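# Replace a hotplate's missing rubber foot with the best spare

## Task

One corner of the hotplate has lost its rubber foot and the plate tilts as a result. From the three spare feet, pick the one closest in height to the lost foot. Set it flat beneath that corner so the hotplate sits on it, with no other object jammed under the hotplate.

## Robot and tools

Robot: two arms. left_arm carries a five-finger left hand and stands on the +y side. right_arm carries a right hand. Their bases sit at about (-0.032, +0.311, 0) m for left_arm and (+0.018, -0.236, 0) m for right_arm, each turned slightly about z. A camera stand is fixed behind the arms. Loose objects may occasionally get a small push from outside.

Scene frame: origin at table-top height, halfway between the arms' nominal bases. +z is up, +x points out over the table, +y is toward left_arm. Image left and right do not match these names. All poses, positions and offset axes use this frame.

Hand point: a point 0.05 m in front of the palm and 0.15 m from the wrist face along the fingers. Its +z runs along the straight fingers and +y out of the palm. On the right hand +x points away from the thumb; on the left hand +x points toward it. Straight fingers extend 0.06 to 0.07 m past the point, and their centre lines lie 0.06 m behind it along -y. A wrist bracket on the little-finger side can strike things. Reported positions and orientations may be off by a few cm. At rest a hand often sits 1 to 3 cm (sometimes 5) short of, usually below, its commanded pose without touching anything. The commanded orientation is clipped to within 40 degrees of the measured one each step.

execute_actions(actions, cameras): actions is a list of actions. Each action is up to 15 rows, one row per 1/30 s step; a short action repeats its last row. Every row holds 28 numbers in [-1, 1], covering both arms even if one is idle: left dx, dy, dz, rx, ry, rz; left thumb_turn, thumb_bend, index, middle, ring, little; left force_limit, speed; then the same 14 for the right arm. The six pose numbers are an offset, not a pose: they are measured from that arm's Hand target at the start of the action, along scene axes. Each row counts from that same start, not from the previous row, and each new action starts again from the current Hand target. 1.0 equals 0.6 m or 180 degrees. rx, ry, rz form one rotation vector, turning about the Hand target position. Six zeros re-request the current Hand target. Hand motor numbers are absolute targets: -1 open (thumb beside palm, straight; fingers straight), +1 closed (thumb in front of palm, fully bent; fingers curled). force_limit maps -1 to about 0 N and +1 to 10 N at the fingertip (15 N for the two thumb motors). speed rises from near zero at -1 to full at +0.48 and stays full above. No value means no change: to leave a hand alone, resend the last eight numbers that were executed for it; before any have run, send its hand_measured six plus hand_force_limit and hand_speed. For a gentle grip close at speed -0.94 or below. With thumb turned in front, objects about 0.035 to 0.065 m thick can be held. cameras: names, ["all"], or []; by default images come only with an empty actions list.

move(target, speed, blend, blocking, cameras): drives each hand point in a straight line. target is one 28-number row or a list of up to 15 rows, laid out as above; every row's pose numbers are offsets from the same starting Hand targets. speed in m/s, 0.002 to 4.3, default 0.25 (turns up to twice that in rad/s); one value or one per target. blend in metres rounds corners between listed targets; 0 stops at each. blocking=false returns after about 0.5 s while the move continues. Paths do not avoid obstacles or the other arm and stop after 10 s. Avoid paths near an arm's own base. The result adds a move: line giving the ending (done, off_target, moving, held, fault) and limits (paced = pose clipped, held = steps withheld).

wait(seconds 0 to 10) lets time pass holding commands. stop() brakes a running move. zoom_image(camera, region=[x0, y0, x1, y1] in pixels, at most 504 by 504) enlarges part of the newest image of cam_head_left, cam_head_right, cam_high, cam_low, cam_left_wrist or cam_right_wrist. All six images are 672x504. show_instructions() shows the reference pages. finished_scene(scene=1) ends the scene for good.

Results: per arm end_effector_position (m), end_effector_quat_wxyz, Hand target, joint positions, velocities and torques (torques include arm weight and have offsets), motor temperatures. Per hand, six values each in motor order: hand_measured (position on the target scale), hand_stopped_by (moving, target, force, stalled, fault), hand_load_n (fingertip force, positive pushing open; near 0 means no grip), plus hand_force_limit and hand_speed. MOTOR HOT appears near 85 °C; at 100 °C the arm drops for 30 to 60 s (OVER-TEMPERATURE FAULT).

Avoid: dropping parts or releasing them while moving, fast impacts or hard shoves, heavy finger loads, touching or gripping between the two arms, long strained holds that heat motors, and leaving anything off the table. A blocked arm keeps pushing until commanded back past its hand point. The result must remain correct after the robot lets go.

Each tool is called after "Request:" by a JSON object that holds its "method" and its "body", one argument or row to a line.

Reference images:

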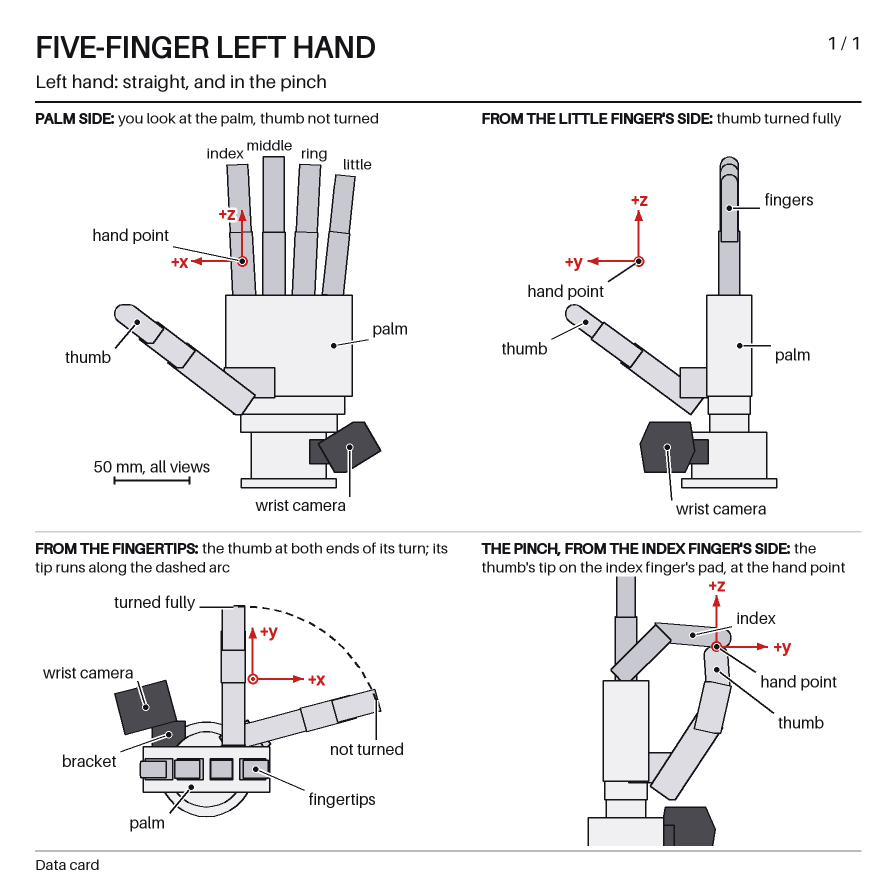

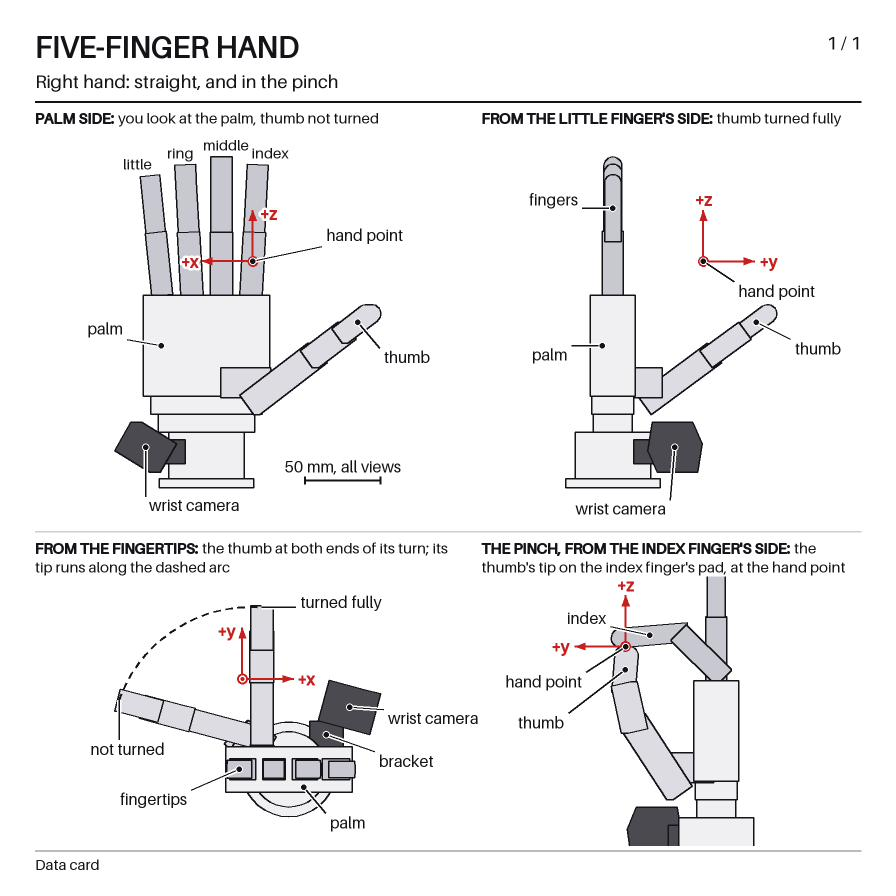

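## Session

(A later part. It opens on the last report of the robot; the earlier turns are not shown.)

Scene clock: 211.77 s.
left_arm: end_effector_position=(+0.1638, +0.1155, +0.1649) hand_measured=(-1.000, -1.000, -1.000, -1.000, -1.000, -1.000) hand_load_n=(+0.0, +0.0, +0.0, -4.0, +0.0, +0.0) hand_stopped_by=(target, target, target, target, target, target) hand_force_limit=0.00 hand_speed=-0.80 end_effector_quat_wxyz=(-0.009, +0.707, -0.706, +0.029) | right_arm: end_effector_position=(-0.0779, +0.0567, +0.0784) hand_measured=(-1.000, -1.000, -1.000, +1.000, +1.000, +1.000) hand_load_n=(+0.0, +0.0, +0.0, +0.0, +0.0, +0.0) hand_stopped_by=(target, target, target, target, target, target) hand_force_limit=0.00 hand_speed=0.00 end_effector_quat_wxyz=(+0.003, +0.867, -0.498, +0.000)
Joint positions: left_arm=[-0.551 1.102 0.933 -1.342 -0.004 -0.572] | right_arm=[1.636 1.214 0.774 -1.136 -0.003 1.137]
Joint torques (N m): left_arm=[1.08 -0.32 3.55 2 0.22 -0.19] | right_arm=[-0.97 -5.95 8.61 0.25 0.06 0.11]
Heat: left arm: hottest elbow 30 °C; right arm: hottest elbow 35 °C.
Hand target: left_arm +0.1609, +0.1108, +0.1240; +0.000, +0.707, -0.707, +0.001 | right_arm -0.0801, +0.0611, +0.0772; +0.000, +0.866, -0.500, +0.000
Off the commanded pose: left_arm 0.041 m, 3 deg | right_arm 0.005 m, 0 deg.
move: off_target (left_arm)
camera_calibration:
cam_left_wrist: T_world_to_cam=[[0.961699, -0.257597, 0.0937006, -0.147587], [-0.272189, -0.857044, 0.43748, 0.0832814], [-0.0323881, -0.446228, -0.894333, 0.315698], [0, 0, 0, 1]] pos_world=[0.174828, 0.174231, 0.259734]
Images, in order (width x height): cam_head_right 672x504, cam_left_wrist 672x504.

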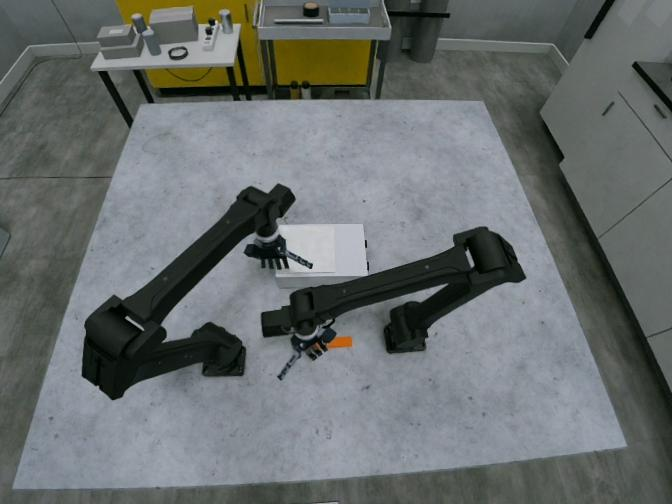

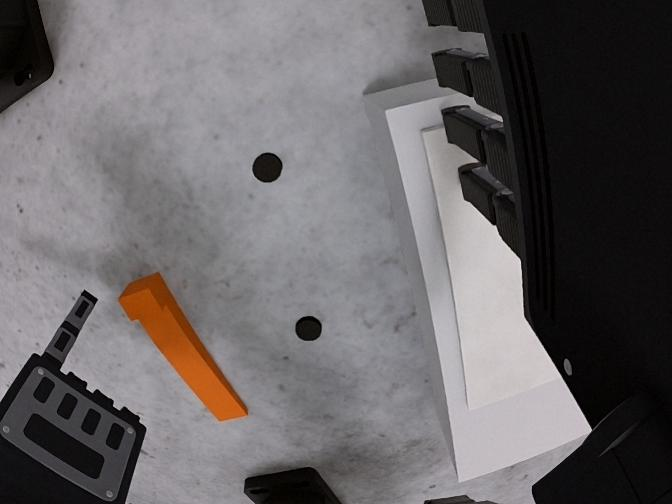

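Request:
{"method": "move", "body": {
  "target": [
    [0,0,0, 0,0,0, -1,-1,-1,-1,-1,-1,0,-0.8, 0.0098,-0.0352,-0.004, 0,0,0, -1,-1,-1,1,1,1,0,0],
    [0,0,0, 0,0,0, -1,-1,-1,-1,-1,-1,0,-0.8, 0.1068,-0.0377,-0.002, 0,0,0, -1,-1,-1,1,1,1,0,0],
    [0,0,0, 0,0,0, -1,-1,-1,-1,-1,-1,0,-0.8, 0.1635,-0.0585,-0.002, 0,0,0, -1,-1,-1,1,1,1,0,0]
  ],
  "speed": [0.06,0.06,0.06],
  "blend": [0,0.01,0],
  "cameras": ["cam_left_wrist"]
}}

Scene clock: 216.03 s.
left_arm: end_effector_position=(+0.1638, +0.1155, +0.1649) hand_measured=(-1.000, -1.000, -1.000, -1.000, -1.000, -1.000) hand_load_n=(+0.0, +0.0, +0.0, -4.0, +0.0, +0.0) hand_stopped_by=(target, target, target, target, target, target) hand_force_limit=0.00 hand_speed=-0.80 end_effector_quat_wxyz=(-0.009, +0.707, -0.706, +0.029) | right_arm: end_effector_position=(+0.0158, +0.0267, +0.0716) hand_measured=(-1.000, -1.000, -1.000, +1.000, +1.000, +1.000) hand_load_n=(+0.0, +0.0, +0.0, +0.0, +0.0, +0.0) hand_stopped_by=(target, target, target, target, target, target) hand_force_limit=0.00 hand_speed=0.00 end_effector_quat_wxyz=(+0.005, +0.865, -0.502, +0.001)
Joint positions: left_arm=[-0.551 1.102 0.933 -1.342 -0.004 -0.572] | right_arm=[1.301 1.158 0.711 -1.135 -0.001 0.811]
Joint torques (N m): left_arm=[0.32 -0.03 3.38 2.21 0.19 -0.14] | right_arm=[-0.85 -6.95 8.27 -0.57 0 -0.11]
Heat: left arm: hottest elbow 30 °C; right arm: hottest elbow 34 °C.
Hand target: left_arm +0.1609, +0.1108, +0.1240; +0.000, +0.707, -0.707, +0.001 | right_arm +0.0181, +0.0262, +0.0761; +0.000, +0.866, -0.500, +0.000
Off the commanded pose: left_arm 0.041 m, 3 deg | right_arm 0.005 m, 1 deg.
move: off_target (left_arm)
camera_calibration:
cam_left_wrist: T_world_to_cam=[[0.961699, -0.257597, 0.0937006, -0.147587], [-0.272189, -0.857044, 0.43748, 0.0832814], [-0.0323881, -0.446228, -0.894333, 0.315698], [0, 0, 0, 1]] pos_world=[0.174828, 0.174231, 0.259734]
Images, in order (width x height): cam_left_wrist 672x504.

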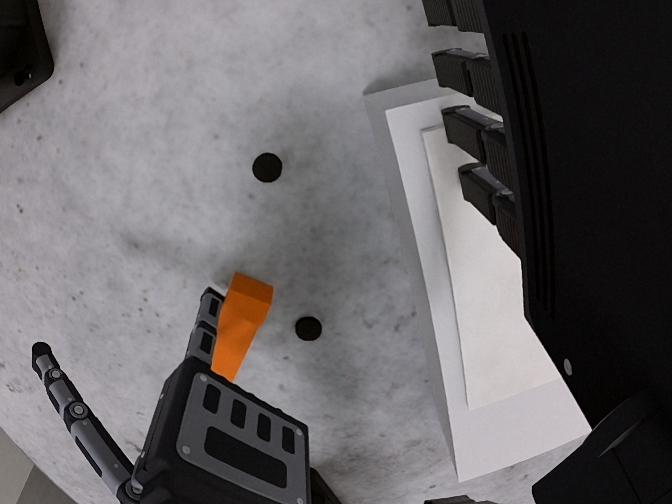

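Request:
{"method": "move", "body": {
  "target": [
    [0,0,0, 0,0,0, -1,-1,-1,-1,-1,-1,0,-0.8, 0,0.01,0.07, 0,0,0, -1,-1,-1,1,1,1,0,0],
    [0,0,0, 0,0,0, -1,-1,-1,-1,-1,-1,0,-0.8, 0.087,-0.155,0.058, 0,0,0, -1,-1,-1,1,1,1,0,0],
    [0,0,0, 0,0,0, -1,-1,-1,-1,-1,-1,0,-0.8, 0.087,-0.155,-0.019, 0,0,0, -1,-1,-1,1,1,1,0,0],
    [0,0,0, 0,0,0, -1,-1,-1,-1,-1,-1,0,-0.8, 0.087,-0.10,-0.017, 0,0,0, -1,-1,-1,1,1,1,0,0]
  ],
  "speed": [0.12,0.12,0.08,0.05],
  "cameras": ["cam_left_wrist","cam_right_wrist"]
}}

Scene clock: 223.03 s.
left_arm: end_effector_position=(+0.1638, +0.1155, +0.1649) hand_measured=(-1.000, -1.000, -1.000, -1.000, -1.000, -1.000) hand_load_n=(+0.0, +0.0, +0.0, -4.0, +0.0, +0.0) hand_stopped_by=(target, target, target, target, target, target) hand_force_limit=0.00 hand_speed=-0.80 end_effector_quat_wxyz=(-0.009, +0.707, -0.706, +0.029) | right_arm: end_effector_position=(+0.0631, -0.0529, +0.0594) hand_measured=(-1.000, -1.000, -1.000, +1.000, +1.000, +1.000) hand_load_n=(+0.0, +0.0, -1.5, +0.0, +0.0, +0.0) hand_stopped_by=(target, target, target, target, target, target) hand_force_limit=0.00 hand_speed=0.00 end_effector_quat_wxyz=(+0.018, +0.867, -0.498, +0.002)
Joint positions: left_arm=[-0.551 1.102 0.933 -1.342 -0.004 -0.572] | right_arm=[1.003 1.022 0.582 -1.166 0.004 0.503]
Joint torques (N m): left_arm=[1.44 -0.21 3.56 2.04 0.17 -0.17] | right_arm=[-0.73 -2.02 10.89 0.36 -0.27 0.07]
Heat: left arm: hottest elbow 30 °C; right arm: hottest elbow 34 °C.
Hand target: left_arm +0.1609, +0.1108, +0.1240; +0.000, +0.707, -0.707, +0.001 | right_arm +0.0703, -0.0338, +0.0659; +0.000, +0.866, -0.500, +0.000
Off the commanded pose: left_arm 0.041 m, 3 deg | right_arm 0.021 m, 2 deg.
move: off_target (left_arm, right_arm)
camera_calibration:
cam_left_wrist: T_world_to_cam=[[0.961699, -0.257597, 0.0937006, -0.147587], [-0.272189, -0.857044, 0.43748, 0.0832814], [-0.0323881, -0.446228, -0.894333, 0.315698], [0, 0, 0, 1]] pos_world=[0.174828, 0.174231, 0.259734]
cam_right_wrist: T_world_to_cam=[[-0.685934, -0.727615, 0.00847845, 0.0061999], [-0.647651, 0.615779, 0.448736, 0.0546873], [-0.331728, 0.302312, -0.893624, 0.205339], [0, 0, 0, 1]] pos_world=[0.107788, -0.0912407, 0.158903]
Images, in order (width x height): cam_left_wrist 672x504, cam_right_wrist 672x504.

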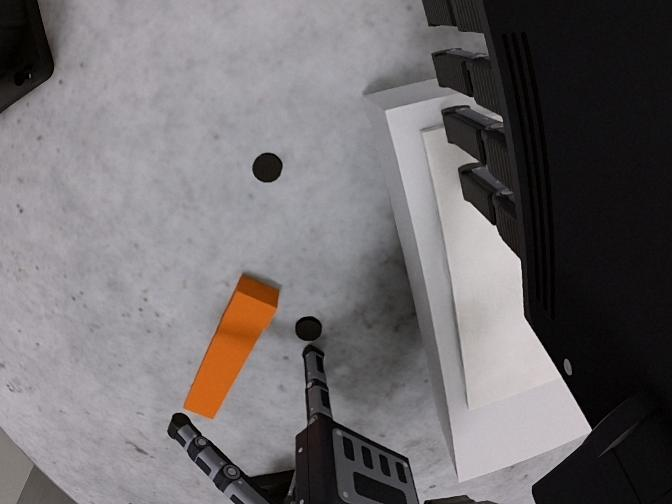

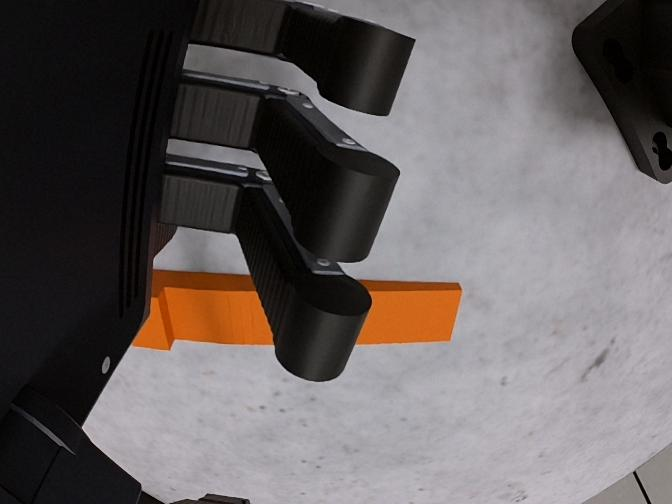

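Request:
{"method": "move", "body": {
  "target": [
    [0,0,0, 0,0,0, -1,-1,-1,-1,-1,-1,0,-0.8, 0,0.0,0.015, 0,0,0, -1,-1,-1,1,1,1,0,0],
    [0,0,0, 0,0,0, -1,-1,-1,-1,-1,-1,0,-0.8, 0,0.1,0.012, 0,0,0, -1,-1,-1,1,1,1,0,0]
  ],
  "speed": [0.05,0.05],
  "cameras": ["cam_left_wrist"]
}}

Scene clock: 225.77 s.
left_arm: end_effector_position=(+0.1638, +0.1155, +0.1649) hand_measured=(-1.000, -1.000, -1.000, -1.000, -1.000, -1.000) hand_load_n=(+0.0, -0.5, +0.0, -4.0, +0.0, +0.0) hand_stopped_by=(target, target, target, target, target, target) hand_force_limit=0.00 hand_speed=-0.80 end_effector_quat_wxyz=(-0.009, +0.707, -0.706, +0.029) | right_arm: end_effector_position=(+0.0621, -0.0210, +0.0634) hand_measured=(-1.000, -1.000, -1.000, +1.000, +1.000, +1.000) hand_load_n=(+0.0, +0.0, +0.0, +0.5, +0.0, +0.0) hand_stopped_by=(target, target, target, target, target, target) hand_force_limit=0.00 hand_speed=0.00 end_effector_quat_wxyz=(+0.021, +0.867, -0.497, +0.001)
Joint positions: left_arm=[-0.551 1.102 0.933 -1.342 -0.004 -0.572] | right_arm=[1.07 1.111 0.65 -1.151 -0.001 0.569]
Joint torques (N m): left_arm=[0.21 -0.44 3.48 2.09 0.19 -0.15] | right_arm=[-0.03 -4.19 11.41 -0.1 -0.19 0.1]
Heat: left arm: hottest elbow 30 °C; right arm: hottest elbow 34 °C.
Hand target: left_arm +0.1609, +0.1108, +0.1240; +0.000, +0.707, -0.707, +0.001 | right_arm +0.0695, -0.0009, +0.0751; -0.001, +0.866, -0.500, -0.002 (last step not sent: back at the drive's target)
Off the commanded pose: left_arm 0.041 m, 3 deg | right_arm 0.049 m, 2 deg.
previous command not reached (right arm): moving toward its pose would have brought a part of the arm too close to another arm.
move: held (right_arm; a check stopped the path), off_target (left_arm); path passed 1 of 2 targets; limits=held
pose unreachable (right arm): on one or more control steps of this call, first in action 0 (counted from 0), this arm could not follow its commanded pose, so it was not sent that pose on those steps. On the call's last step it was still not sent that pose. It may still have moved: this result reports where it is.
cause: moving toward the commanded pose would bring a part of the arm too close to another arm (a part of this arm just beyond joint 4 (wrist pitch) and a part of the left arm just beyond its joint 6 (wrist roll), 6 mm apart when this arm was first held).
camera_calibration:
cam_left_wrist: T_world_to_cam=[[0.961699, -0.257597, 0.0937006, -0.147587], [-0.272189, -0.857044, 0.43748, 0.0832814], [-0.0323881, -0.446228, -0.894333, 0.315698], [0, 0, 0, 1]] pos_world=[0.174828, 0.174231, 0.259734]
Images, in order (width x height): cam_left_wrist 672x504.

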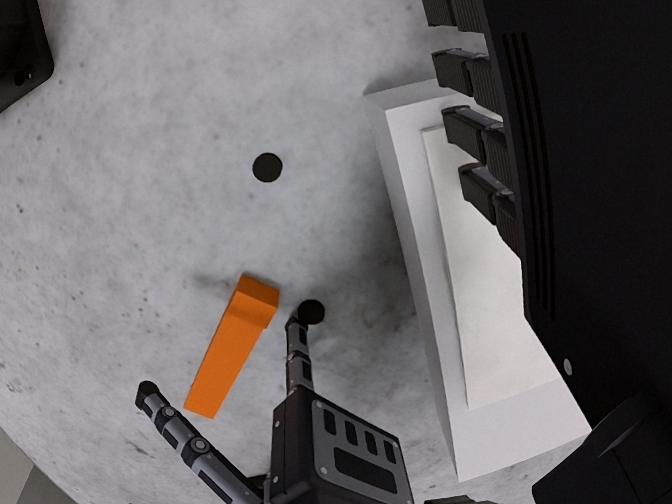

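Request:
{"method": "move", "body": {
  "target": [
    [0,0,0.03, 0,0,0, -1,-1,-1,-1,-1,-1,0,-0.8, 0,-0.04,0.0, 0,0,0, -1,-1,-1,1,1,1,0,0],
    [0,0,0.12, 0,0,0, -1,-1,-1,-1,-1,-1,0,-0.8, 0,-0.04,0.0, 0,0,0, -1,-1,-1,1,1,1,0,0],
    [0.0,0.18,0.22, 0,0,0, -1,-1,-1,-1,-1,-1,0,-0.8, 0,-0.04,0.0, 0,0,0, -1,-1,-1,1,1,1,0,0]
  ],
  "speed": [0.03,0.1,0.2],
  "cameras": ["cam_left_wrist","cam_low","cam_right_wrist"]
}}

Request:
{"method": "zoom_image", "body": {
  "camera": "cam_low",
  "region": [260, 240, 400, 320]
}}

Scene clock: 226.97 s.
left_arm: end_effector_position=(+0.1638, +0.1156, +0.1649) hand_measured=(-1.000, -1.000, -1.000, -1.000, -1.000, -1.000) hand_load_n=(+0.0, +0.0, +0.0, -4.0, +0.0, +0.0) hand_stopped_by=(target, target, target, target, target, target) hand_force_limit=0.00 hand_speed=-0.80 end_effector_quat_wxyz=(-0.009, +0.707, -0.706, +0.029) | right_arm: end_effector_position=(+0.0625, -0.0208, +0.0641) hand_measured=(-1.000, -1.000, -1.000, +1.000, +1.000, +1.000) hand_load_n=(+0.0, +0.0, +0.0, +0.0, +0.0, +0.0) hand_stopped_by=(target, target, target, target, target, target) hand_force_limit=0.00 hand_speed=0.00 end_effector_quat_wxyz=(+0.019, +0.867, -0.498, +0.000)
Joint positions: left_arm=[-0.551 1.102 0.933 -1.342 -0.005 -0.572] | right_arm=[1.069 1.108 0.65 -1.151 -0.001 0.569]
Joint velocities: left_arm=[within noise] | right_arm=[-0.005 -0.024 -0.007 -0.002 -0.198 0.051]
Joint torques (N m): left_arm=[1.38 -0.5 3.55 2.03 0.02 -0.04] | right_arm=[-1.2 -5.89 10.3 -0.57 -0.05 -0.08]
Heat: left arm: hottest elbow 30 °C; right arm: hottest elbow 34 °C.
Hand target: left_arm +0.1604, +0.1177, +0.1273; -0.002, +0.708, -0.707, +0.000 (last step not sent: back at the drive's target) | right_arm +0.0698, -0.0108, +0.0759; -0.001, +0.867, -0.498, +0.000 (last step not sent: back at the drive's target)
Off the commanded pose: left_arm 0.138 m, 3 deg | right_arm 0.014 m, 2 deg.
held back during your reply time or a wait (right arm), on 21 control steps: a part of the arm was too close to another arm, or the arm's last command would have brought one too close.
move: held (left_arm, right_arm; a check stopped the path); path passed 0 of 3 targets; limits=held
pose unreachable (left arm): on one or more control steps of this call, first in action 0 (counted from 0), this arm could not follow its commanded pose, so it was not sent that pose on those steps. On the call's last step it was still not sent that pose. It may still have moved: this result reports where it is.
cause: moving toward the commanded pose would bring a part of the arm too close to another arm (a part of this arm just beyond joint 6 (wrist roll) and a part of the right arm just beyond its joint 4 (wrist pitch), under 1 mm apart when this arm was first held).
pose unreachable (right arm): on one or more control steps of this call, first in action 0 (counted from 0), this arm could not follow its commanded pose, so it was not sent that pose on those steps. On the call's last step it was still not sent that pose. It may still have moved: this result reports where it is.
cause: moving toward the commanded pose would bring a part of the arm too close to another arm (a part of this arm just beyond joint 4 (wrist pitch) and a part of the left arm just beyond its joint 6 (wrist roll), where that arm would come to rest).
camera_calibration:
cam_left_wrist: T_world_to_cam=[[0.961683, -0.257609, 0.0938256, -0.147686], [-0.272268, -0.857183, 0.437158, 0.083517], [-0.0321903, -0.445953, -0.894477, 0.3157], [0, 0, 0, 1]] pos_world=[0.174928, 0.174331, 0.259733]
cam_right_wrist: T_world_to_cam=[[-0.686275, -0.727255, 0.0112659, 0.0289172], [-0.645855, 0.616438, 0.450417, 0.0322354], [-0.334513, 0.301833, -0.892747, 0.199775], [0, 0, 0, 1]] pos_world=[0.107492, -0.0591397, 0.163503]
Images, in order (width x height): cam_low 672x504, cam_left_wrist 672x504, cam_right_wrist 672x504.

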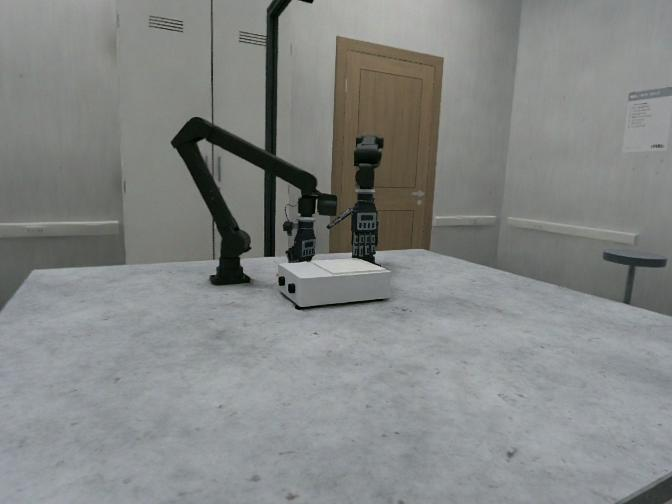

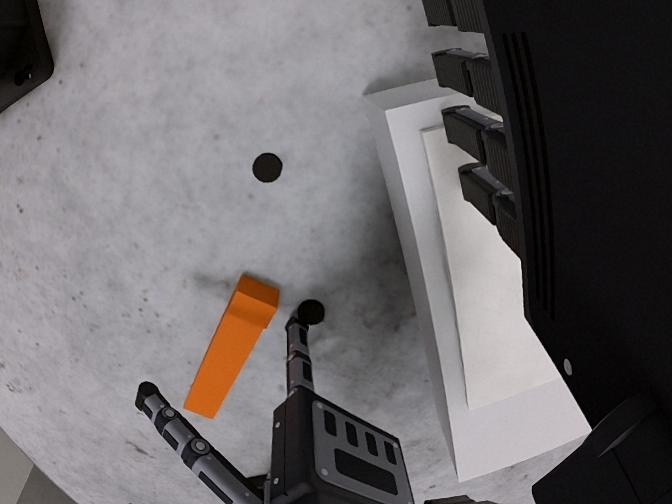

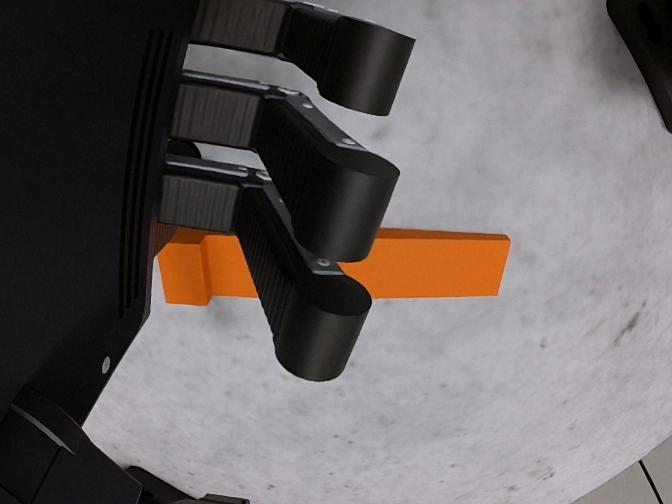

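Scaled by 3.600 from the camera's 672x504 image, which has a finer 960x720 frame.

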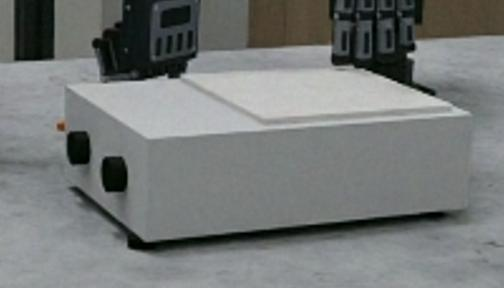

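Request:
{"method": "move", "body": {
  "target": [0,0,0,0,0,0,-1,-1,-1,-1,-1,-1,0,-0.8,0,-0.07,0.02,0,0,0,-1,-1,-1,1,1,1,0,0],
  "speed": 0.1,
  "cameras": ["all"]
}}

Scene clock: 233.13 s.
left_arm: end_effector_position=(+0.1633, +0.1159, +0.1647) hand_measured=(-1.000, -1.000, -1.000, -1.000, -1.000, -1.000) hand_load_n=(+0.0, +0.0, +0.0, -3.5, +0.0, +0.0) hand_stopped_by=(target, target, target, target, target, target) hand_force_limit=0.00 hand_speed=-0.80 end_effector_quat_wxyz=(-0.009, +0.707, -0.706, +0.031) | right_arm: end_effector_position=(+0.0683, -0.0516, +0.0843) hand_measured=(-1.000, -1.000, -1.000, +1.000, +1.000, +1.000) hand_load_n=(+0.0, +0.0, +0.0, +0.0, +0.0, +0.0) hand_stopped_by=(target, target, target, target, target, target) hand_force_limit=0.00 hand_speed=0.00 end_effector_quat_wxyz=(+0.003, +0.866, -0.500, -0.001)
Joint positions: left_arm=[-0.551 1.098 0.93 -1.339 -0.005 -0.572] | right_arm=[0.981 0.971 0.626 -1.232 -0.001 0.486]
Joint torques (N m): left_arm=[2.61 -0.85 3.64 1.44 -0.04 0] | right_arm=[-1.44 -4.13 8.8 -0.57 -0.04 -0.09]
Heat: left arm: hottest elbow 30 °C; right arm: hottest elbow 34 °C.
Hand target: left_arm +0.1603, +0.1178, +0.1272; -0.002, +0.708, -0.707, +0.000 | right_arm +0.0699, -0.0527, +0.0880; -0.001, +0.867, -0.498, -0.001
Off the commanded pose: left_arm 0.038 m, 4 deg | right_arm 0.004 m, 1 deg.
previous command not reached (right arm): moving toward its pose would have brought a part of the arm too close to another arm.
held back during your reply time or a wait (left arm), on 59 control steps: a part of the arm was too close to another arm, or the arm's last command would have brought one too close.
move: off_target (left_arm); limits=held
pose unreachable (left arm): on one or more control steps of this call, first in action 0 (counted from 0), this arm could not follow its commanded pose, so it was not sent that pose on those steps. It may still have moved: this result reports where it is.
cause: moving toward the commanded pose would bring a part of the arm too close to another arm (a part of this arm just beyond joint 6 (wrist roll) and a part of the right arm just beyond its joint 4 (wrist pitch), 1 mm apart when this arm was first held).
camera_calibration:
cam_left_wrist: T_world_to_cam=[[0.961361, -0.257437, 0.0975275, -0.147711], [-0.273732, -0.856257, 0.438058, 0.08367], [-0.0292638, -0.447828, -0.893641, 0.315324], [0, 0, 0, 1]] pos_world=[0.174134, 0.174828, 0.25954]
cam_right_wrist: T_world_to_cam=[[-0.690076, -0.723486, -0.019075, 0.0133012], [-0.648987, 0.606922, 0.458762, 0.0448479], [-0.320331, 0.32896, -0.888354, 0.229128], [0, 0, 0, 1]] pos_world=[0.111681, -0.0929698, 0.183226]

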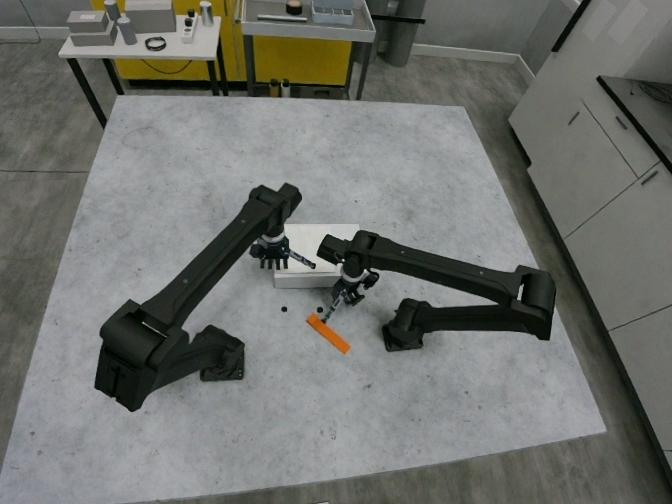

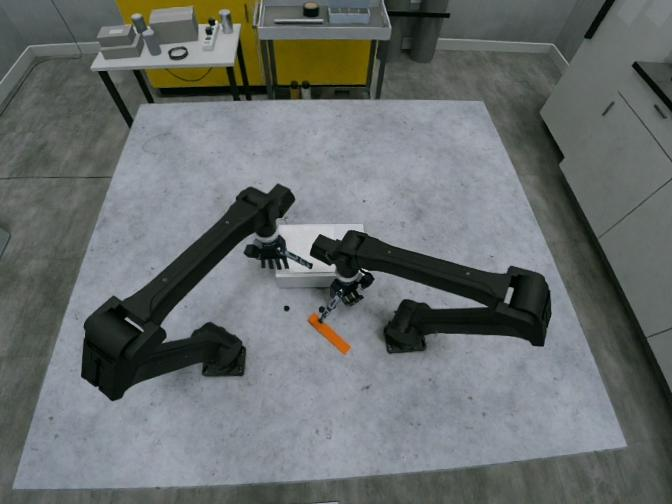

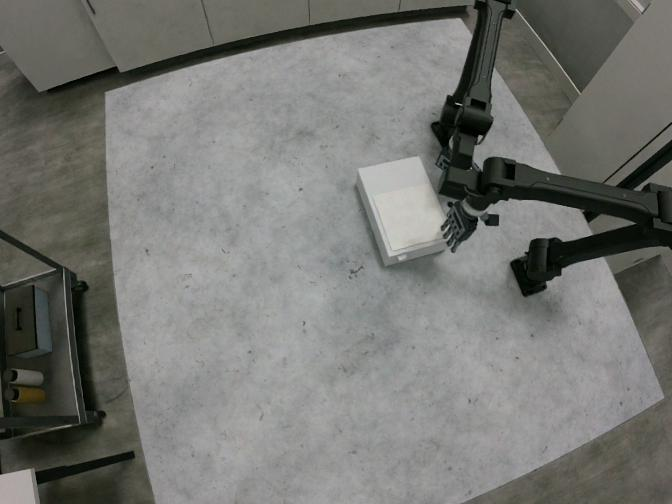

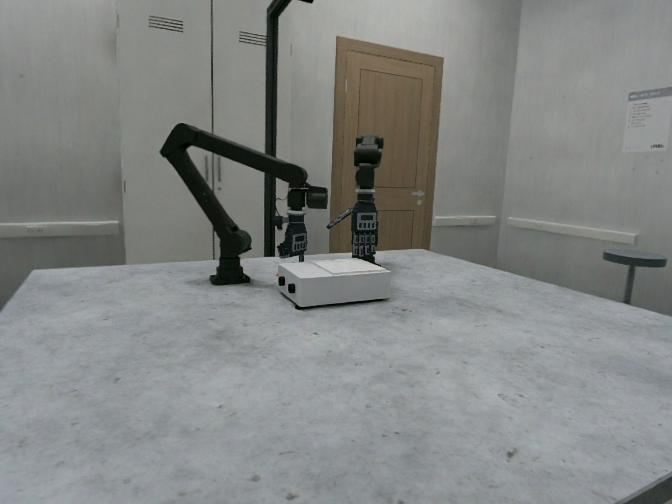

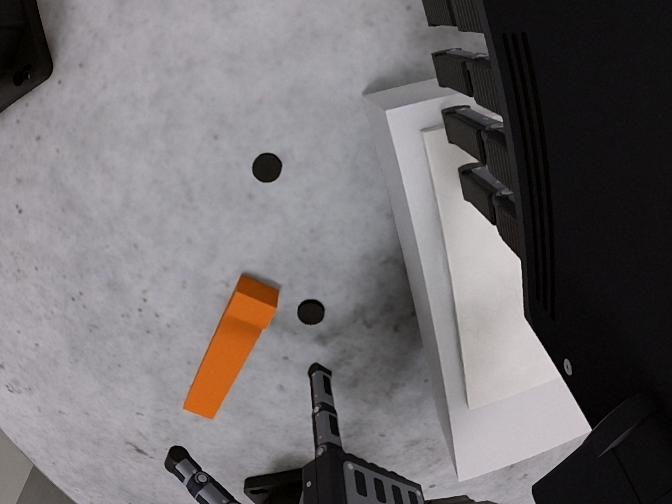

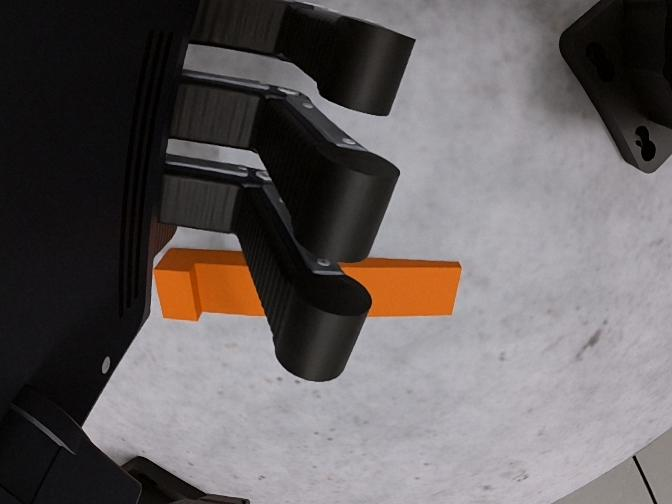

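Request:
{"method": "zoom_image", "body": {
  "camera": "cam_left_wrist",
  "region": [350, 60, 600, 480]
}}

Request:
{"method": "zoom_image", "body": {
  "camera": "cam_low",
  "region": [260, 220, 420, 320]
}}

Request:
{"method": "zoom_image", "body": {
  "camera": "cam_high",
  "region": [340, 130, 500, 280]
}}

Scaled by 1.200 from the camera's 672x504 image, which has a finer 960x720 frame.

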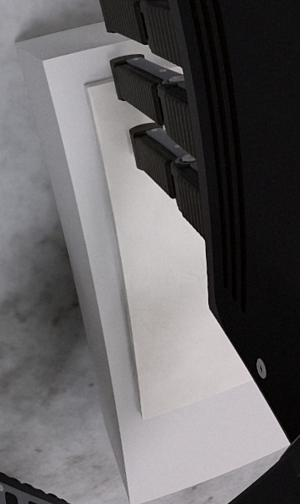

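Scaled by 3.150 from the camera's 672x504 image, which has a finer 960x720 frame.

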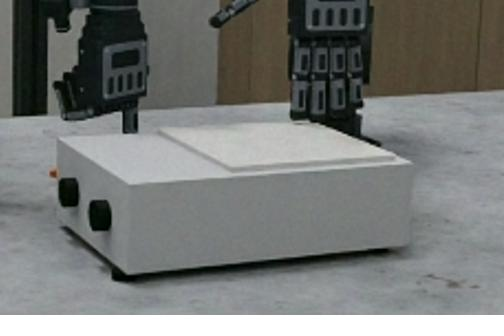

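Scaled by 3.150 from the camera's 672x504 image, which has a finer 960x720 frame.

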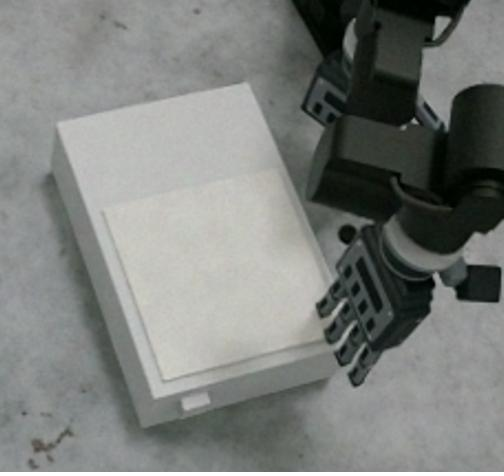

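Request:
{"method": "move", "body": {
  "target": [
    [0,0,0,0,0,0,-1,-1,-1,-1,-1,-1,0,-0.8,0.03,-0.15,0.12,0,0,0,-1,-1,-1,1,1,1,0,0],
    [0,0,0.15,0,0,0,-1,-1,-1,-1,-1,-1,0,-0.8,0.2167,-0.3333,0.18,0,0,0,-1,-1,-1,1,1,1,0,0],
    [0.05,0.05,0.16,0,0,0,-1,-1,-1,-1,-1,-1,0,-0.8,0.45,-0.3333,0.15,0.336,-0.369,0.1066,-1,-1,-1,1,1,1,0,0]
  ],
  "speed": [0.15,0.15,0.2],
  "blend": [0.01,0.02,0],
  "cameras": ["cam_head_right","cam_high","cam_low","cam_right_wrist","cam_left_wrist"]
}}

Scene clock: 251.97 s.
left_arm: end_effector_position=(+0.1743, +0.1524, +0.2037) hand_measured=(-1.000, -1.000, -1.000, -1.000, -1.000, -1.000) hand_load_n=(+0.0, -0.5, +0.0, +0.0, +0.0, +0.0) hand_stopped_by=(target, target, target, target, target, target) hand_force_limit=0.00 hand_speed=-0.80 end_effector_quat_wxyz=(+0.004, +0.708, -0.706, -0.019) | right_arm: end_effector_position=(+0.3292, -0.2422, +0.1708) hand_measured=(-1.000, -1.000, -1.000, +1.000, +1.000, +1.000) hand_load_n=(+0.0, +0.0, +0.0, +0.0, +0.0, +0.0) hand_stopped_by=(target, target, target, target, target, target) hand_force_limit=0.00 hand_speed=0.00 end_effector_quat_wxyz=(+0.659, -0.679, +0.243, -0.214)
Joint positions: left_arm=[-0.426 1.14 1.054 -1.524 -0.005 -0.449] | right_arm=[-0.707 1.336 0.749 -1.469 -1.525 -2.026]
Joint torques (N m): left_arm=[3.08 -4.01 13.33 -0.79 -0.03 0.09] | right_arm=[-0.79 -5.66 10.19 -1.25 -0.75 -0.13]
Heat: left arm: hottest elbow 33 °C; right arm: hottest elbow 35 °C.
Hand target: left_arm +0.1903, +0.1478, +0.2233; -0.002, +0.708, -0.707, +0.000 | right_arm +0.3398, -0.2527, +0.1779; +0.669, -0.678, +0.216, -0.214
Off the commanded pose: left_arm 0.026 m, 2 deg | right_arm 0.017 m, 3 deg.
move: off_target (left_arm, right_arm)
camera_calibration:
cam_left_wrist: T_world_to_cam=[[0.965791, -0.259308, -0.00260433, -0.132752], [-0.23477, -0.878577, 0.415915, 0.101933], [-0.110138, -0.401076, -0.9094, 0.376976], [0, 0, 0, 1]] pos_world=[0.193661, 0.206328, 0.30008]
cam_right_wrist: T_world_to_cam=[[0.192371, -0.165575, -0.967253, 0.0636267], [-0.964147, 0.151714, -0.217723, 0.399214], [0.182796, 0.974458, -0.130453, 0.313478], [0, 0, 0, 1]] pos_world=[0.315359, -0.355503, 0.189356]
Images, in order (width x height): cam_head_right 672x504, cam_high 672x504, cam_low 672x504, cam_left_wrist 672x504, cam_right_wrist 672x504.

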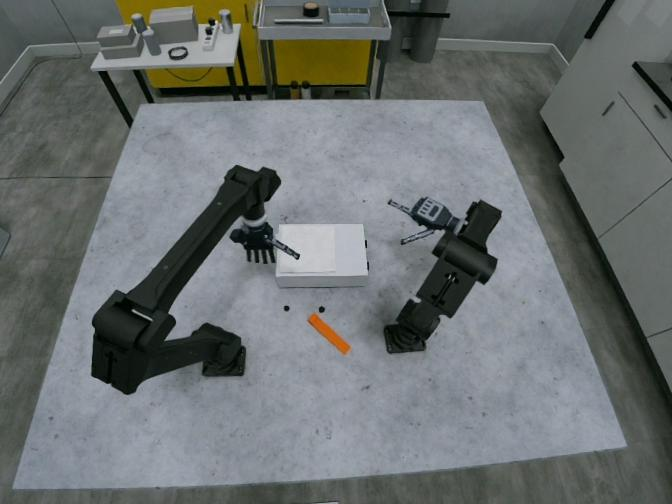

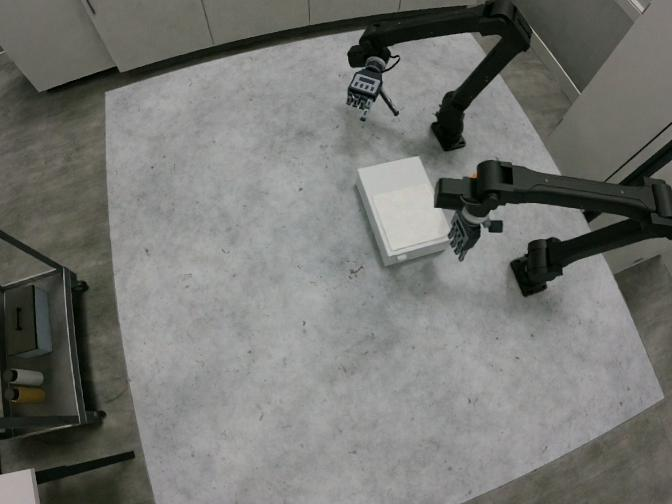

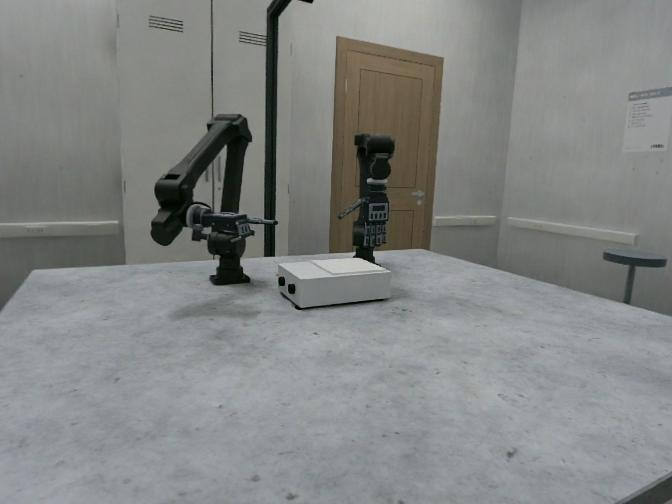

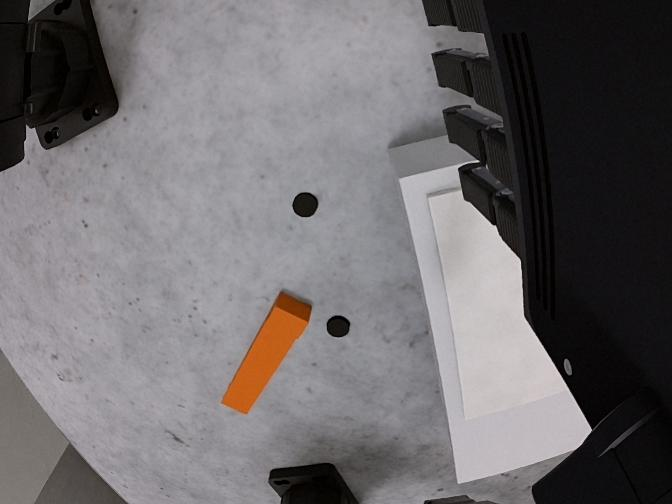

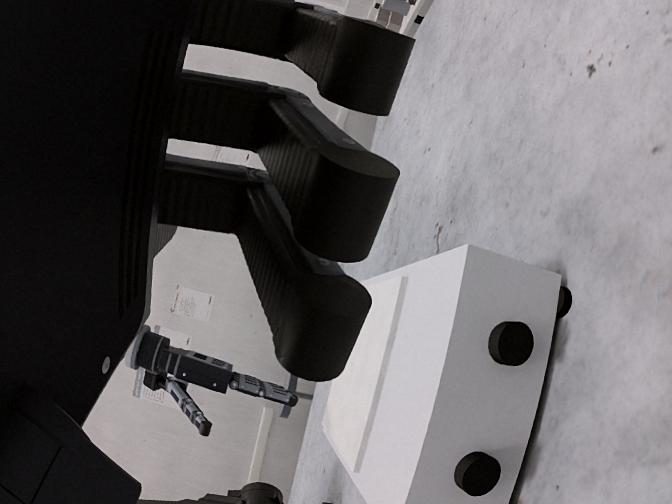

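Request:
{"method": "move", "body": {
  "target": [0.1128,0.112,0,0,0,-0.5,-1,-1,-1,-1,-1,-1,0,-0.8,0,0,-0.155,0,0,0,-1,-1,-1,1,1,1,0,0],
  "speed": 0.2,
  "cameras": ["cam_head_right","cam_high","cam_low","cam_right_wrist","cam_left_wrist"]
}}

Scene clock: 257.27 s.
left_arm: end_effector_position=(+0.2395, +0.2248, +0.2071) hand_measured=(-1.000, -1.000, -1.000, -1.000, -1.000, -1.000) hand_load_n=(+0.5, +0.0, +0.0, +0.0, +0.0, +0.0) hand_stopped_by=(target, target, target, target, target, target) hand_force_limit=0.00 hand_speed=-0.80 end_effector_quat_wxyz=(-0.027, -0.007, +1.000, +0.014) | right_arm: end_effector_position=(+0.3396, -0.2508, +0.0893) hand_measured=(-1.000, -1.000, -1.000, +1.000, +1.000, +1.000) hand_load_n=(+0.0, +0.0, +0.0, +0.0, +0.5, +0.0) hand_stopped_by=(target, target, target, target, target, target) hand_force_limit=0.00 hand_speed=0.00 end_effector_quat_wxyz=(+0.656, -0.683, +0.234, -0.221)
Joint positions: left_arm=[-0.426 1.266 1.159 -1.524 -0.001 1.11] | right_arm=[-0.707 1.548 0.692 -1.218 -1.522 -2.069]
Joint torques (N m): left_arm=[2.37 -6.83 12.48 -0.23 -0.01 0.08] | right_arm=[-0.97 -6.83 5.63 -0.64 -0.76 -0.11]
Heat: left arm: hottest elbow 34 °C; right arm: hottest elbow 34 °C.
Hand target: left_arm +0.2580, +0.2150, +0.2233; +0.002, -0.001, +1.000, -0.001 | right_arm +0.3399, -0.2528, +0.0850; +0.669, -0.678, +0.215, -0.215
Off the commanded pose: left_arm 0.026 m, 4 deg | right_arm 0.005 m, 3 deg.
joint sent to its limit (right arm) — joint 6 (wrist roll), lower limit. The joint targets are off in orientation, not in position.
move: off_target (left_arm, right_arm)
camera_calibration:
cam_left_wrist: T_world_to_cam=[[-0.244907, -0.969297, 0.0219912, 0.267521], [-0.848247, 0.225197, 0.479336, 0.0651107], [-0.469571, 0.098739, -0.877356, 0.38341], [0, 0, 0, 1]] pos_world=[0.300786, 0.206787, 0.299294]
cam_right_wrist: T_world_to_cam=[[0.210081, -0.180592, -0.96086, -0.0288871], [-0.960542, 0.145103, -0.237283, 0.391682], [0.182275, 0.972796, -0.142983, 0.310191], [0, 0, 0, 1]] pos_world=[0.325755, -0.363803, 0.109535]
Images, in order (width x height): cam_head_right 672x504, cam_high 672x504, cam_low 672x504, cam_left_wrist 672x504, cam_right_wrist 672x504.

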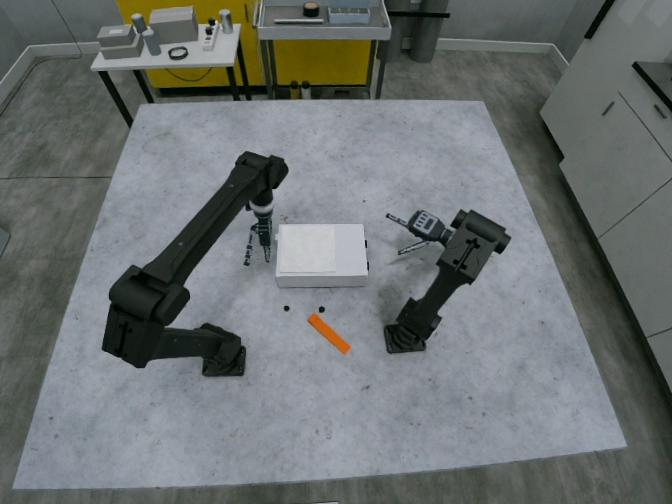

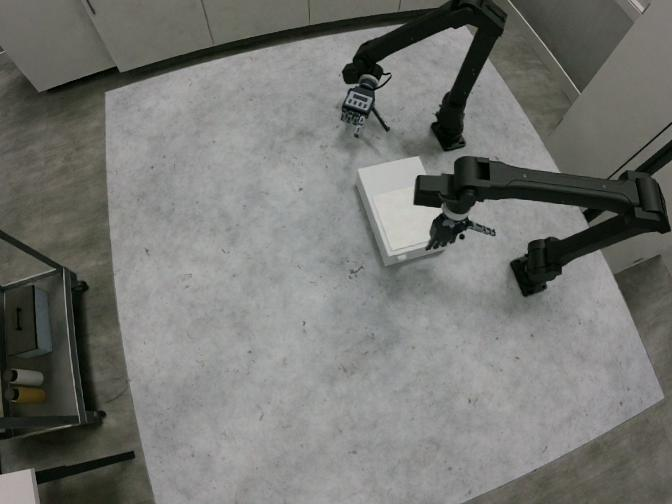

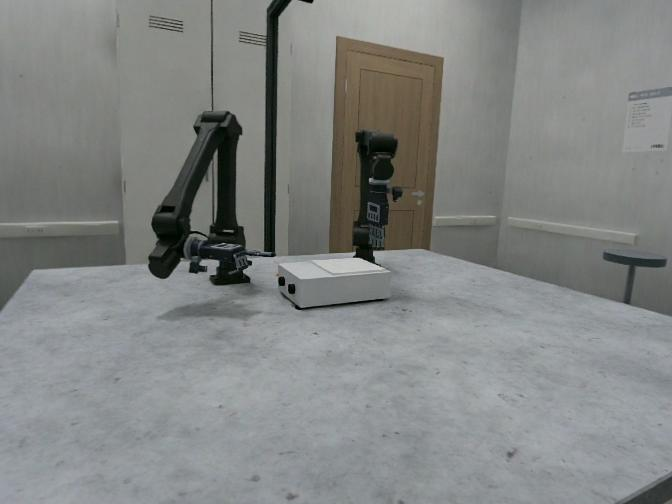

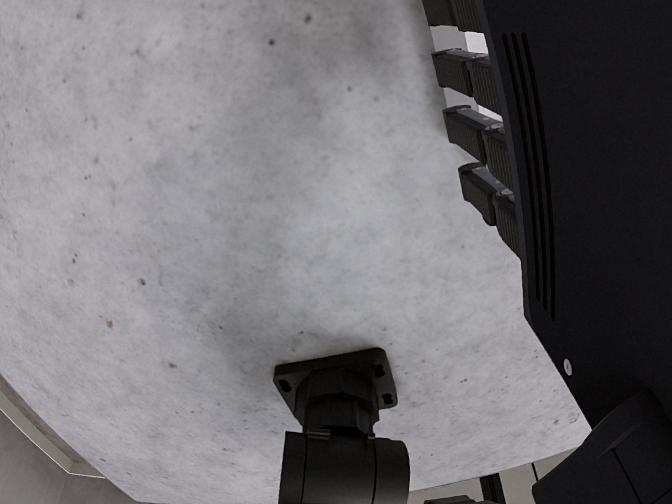

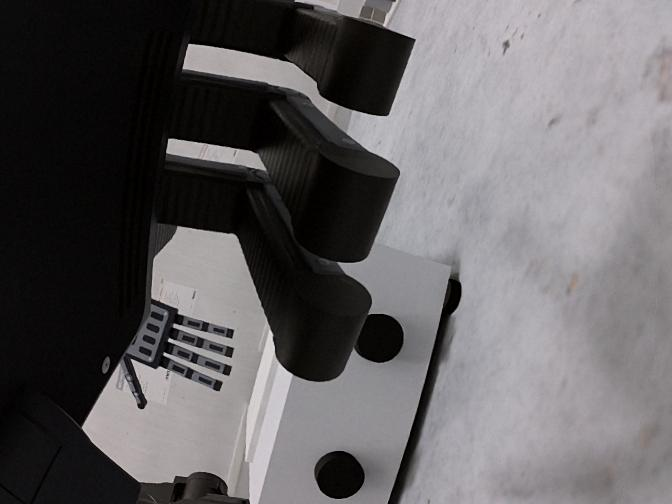

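Request:
{"method": "zoom_image", "body": {
  "camera": "cam_high",
  "region": [350, 140, 480, 280]
}}

Request:
{"method": "zoom_image", "body": {
  "camera": "cam_right_wrist",
  "region": [380, 240, 500, 340]
}}

Scaled by 3.600 from the camera's 672x504 image, which has a finer 960x720 frame.

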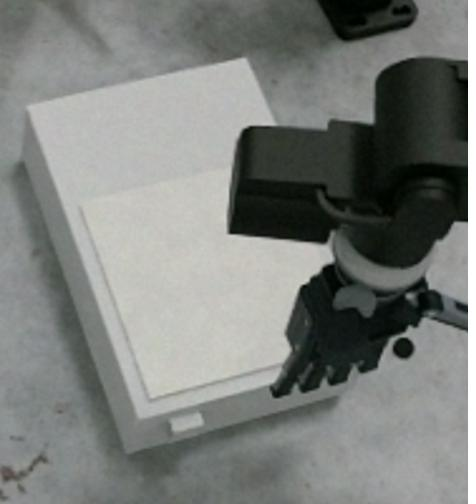

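Scaled by 4.200 from the camera's 672x504 image, which has a finer 960x720 frame.

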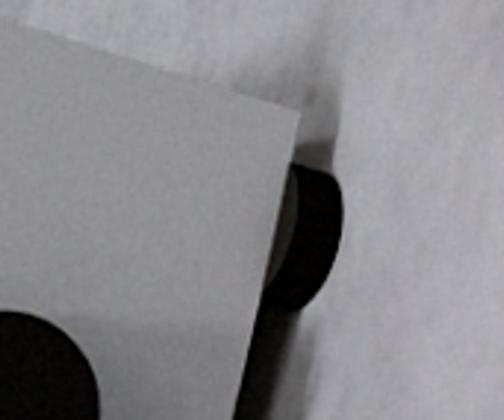

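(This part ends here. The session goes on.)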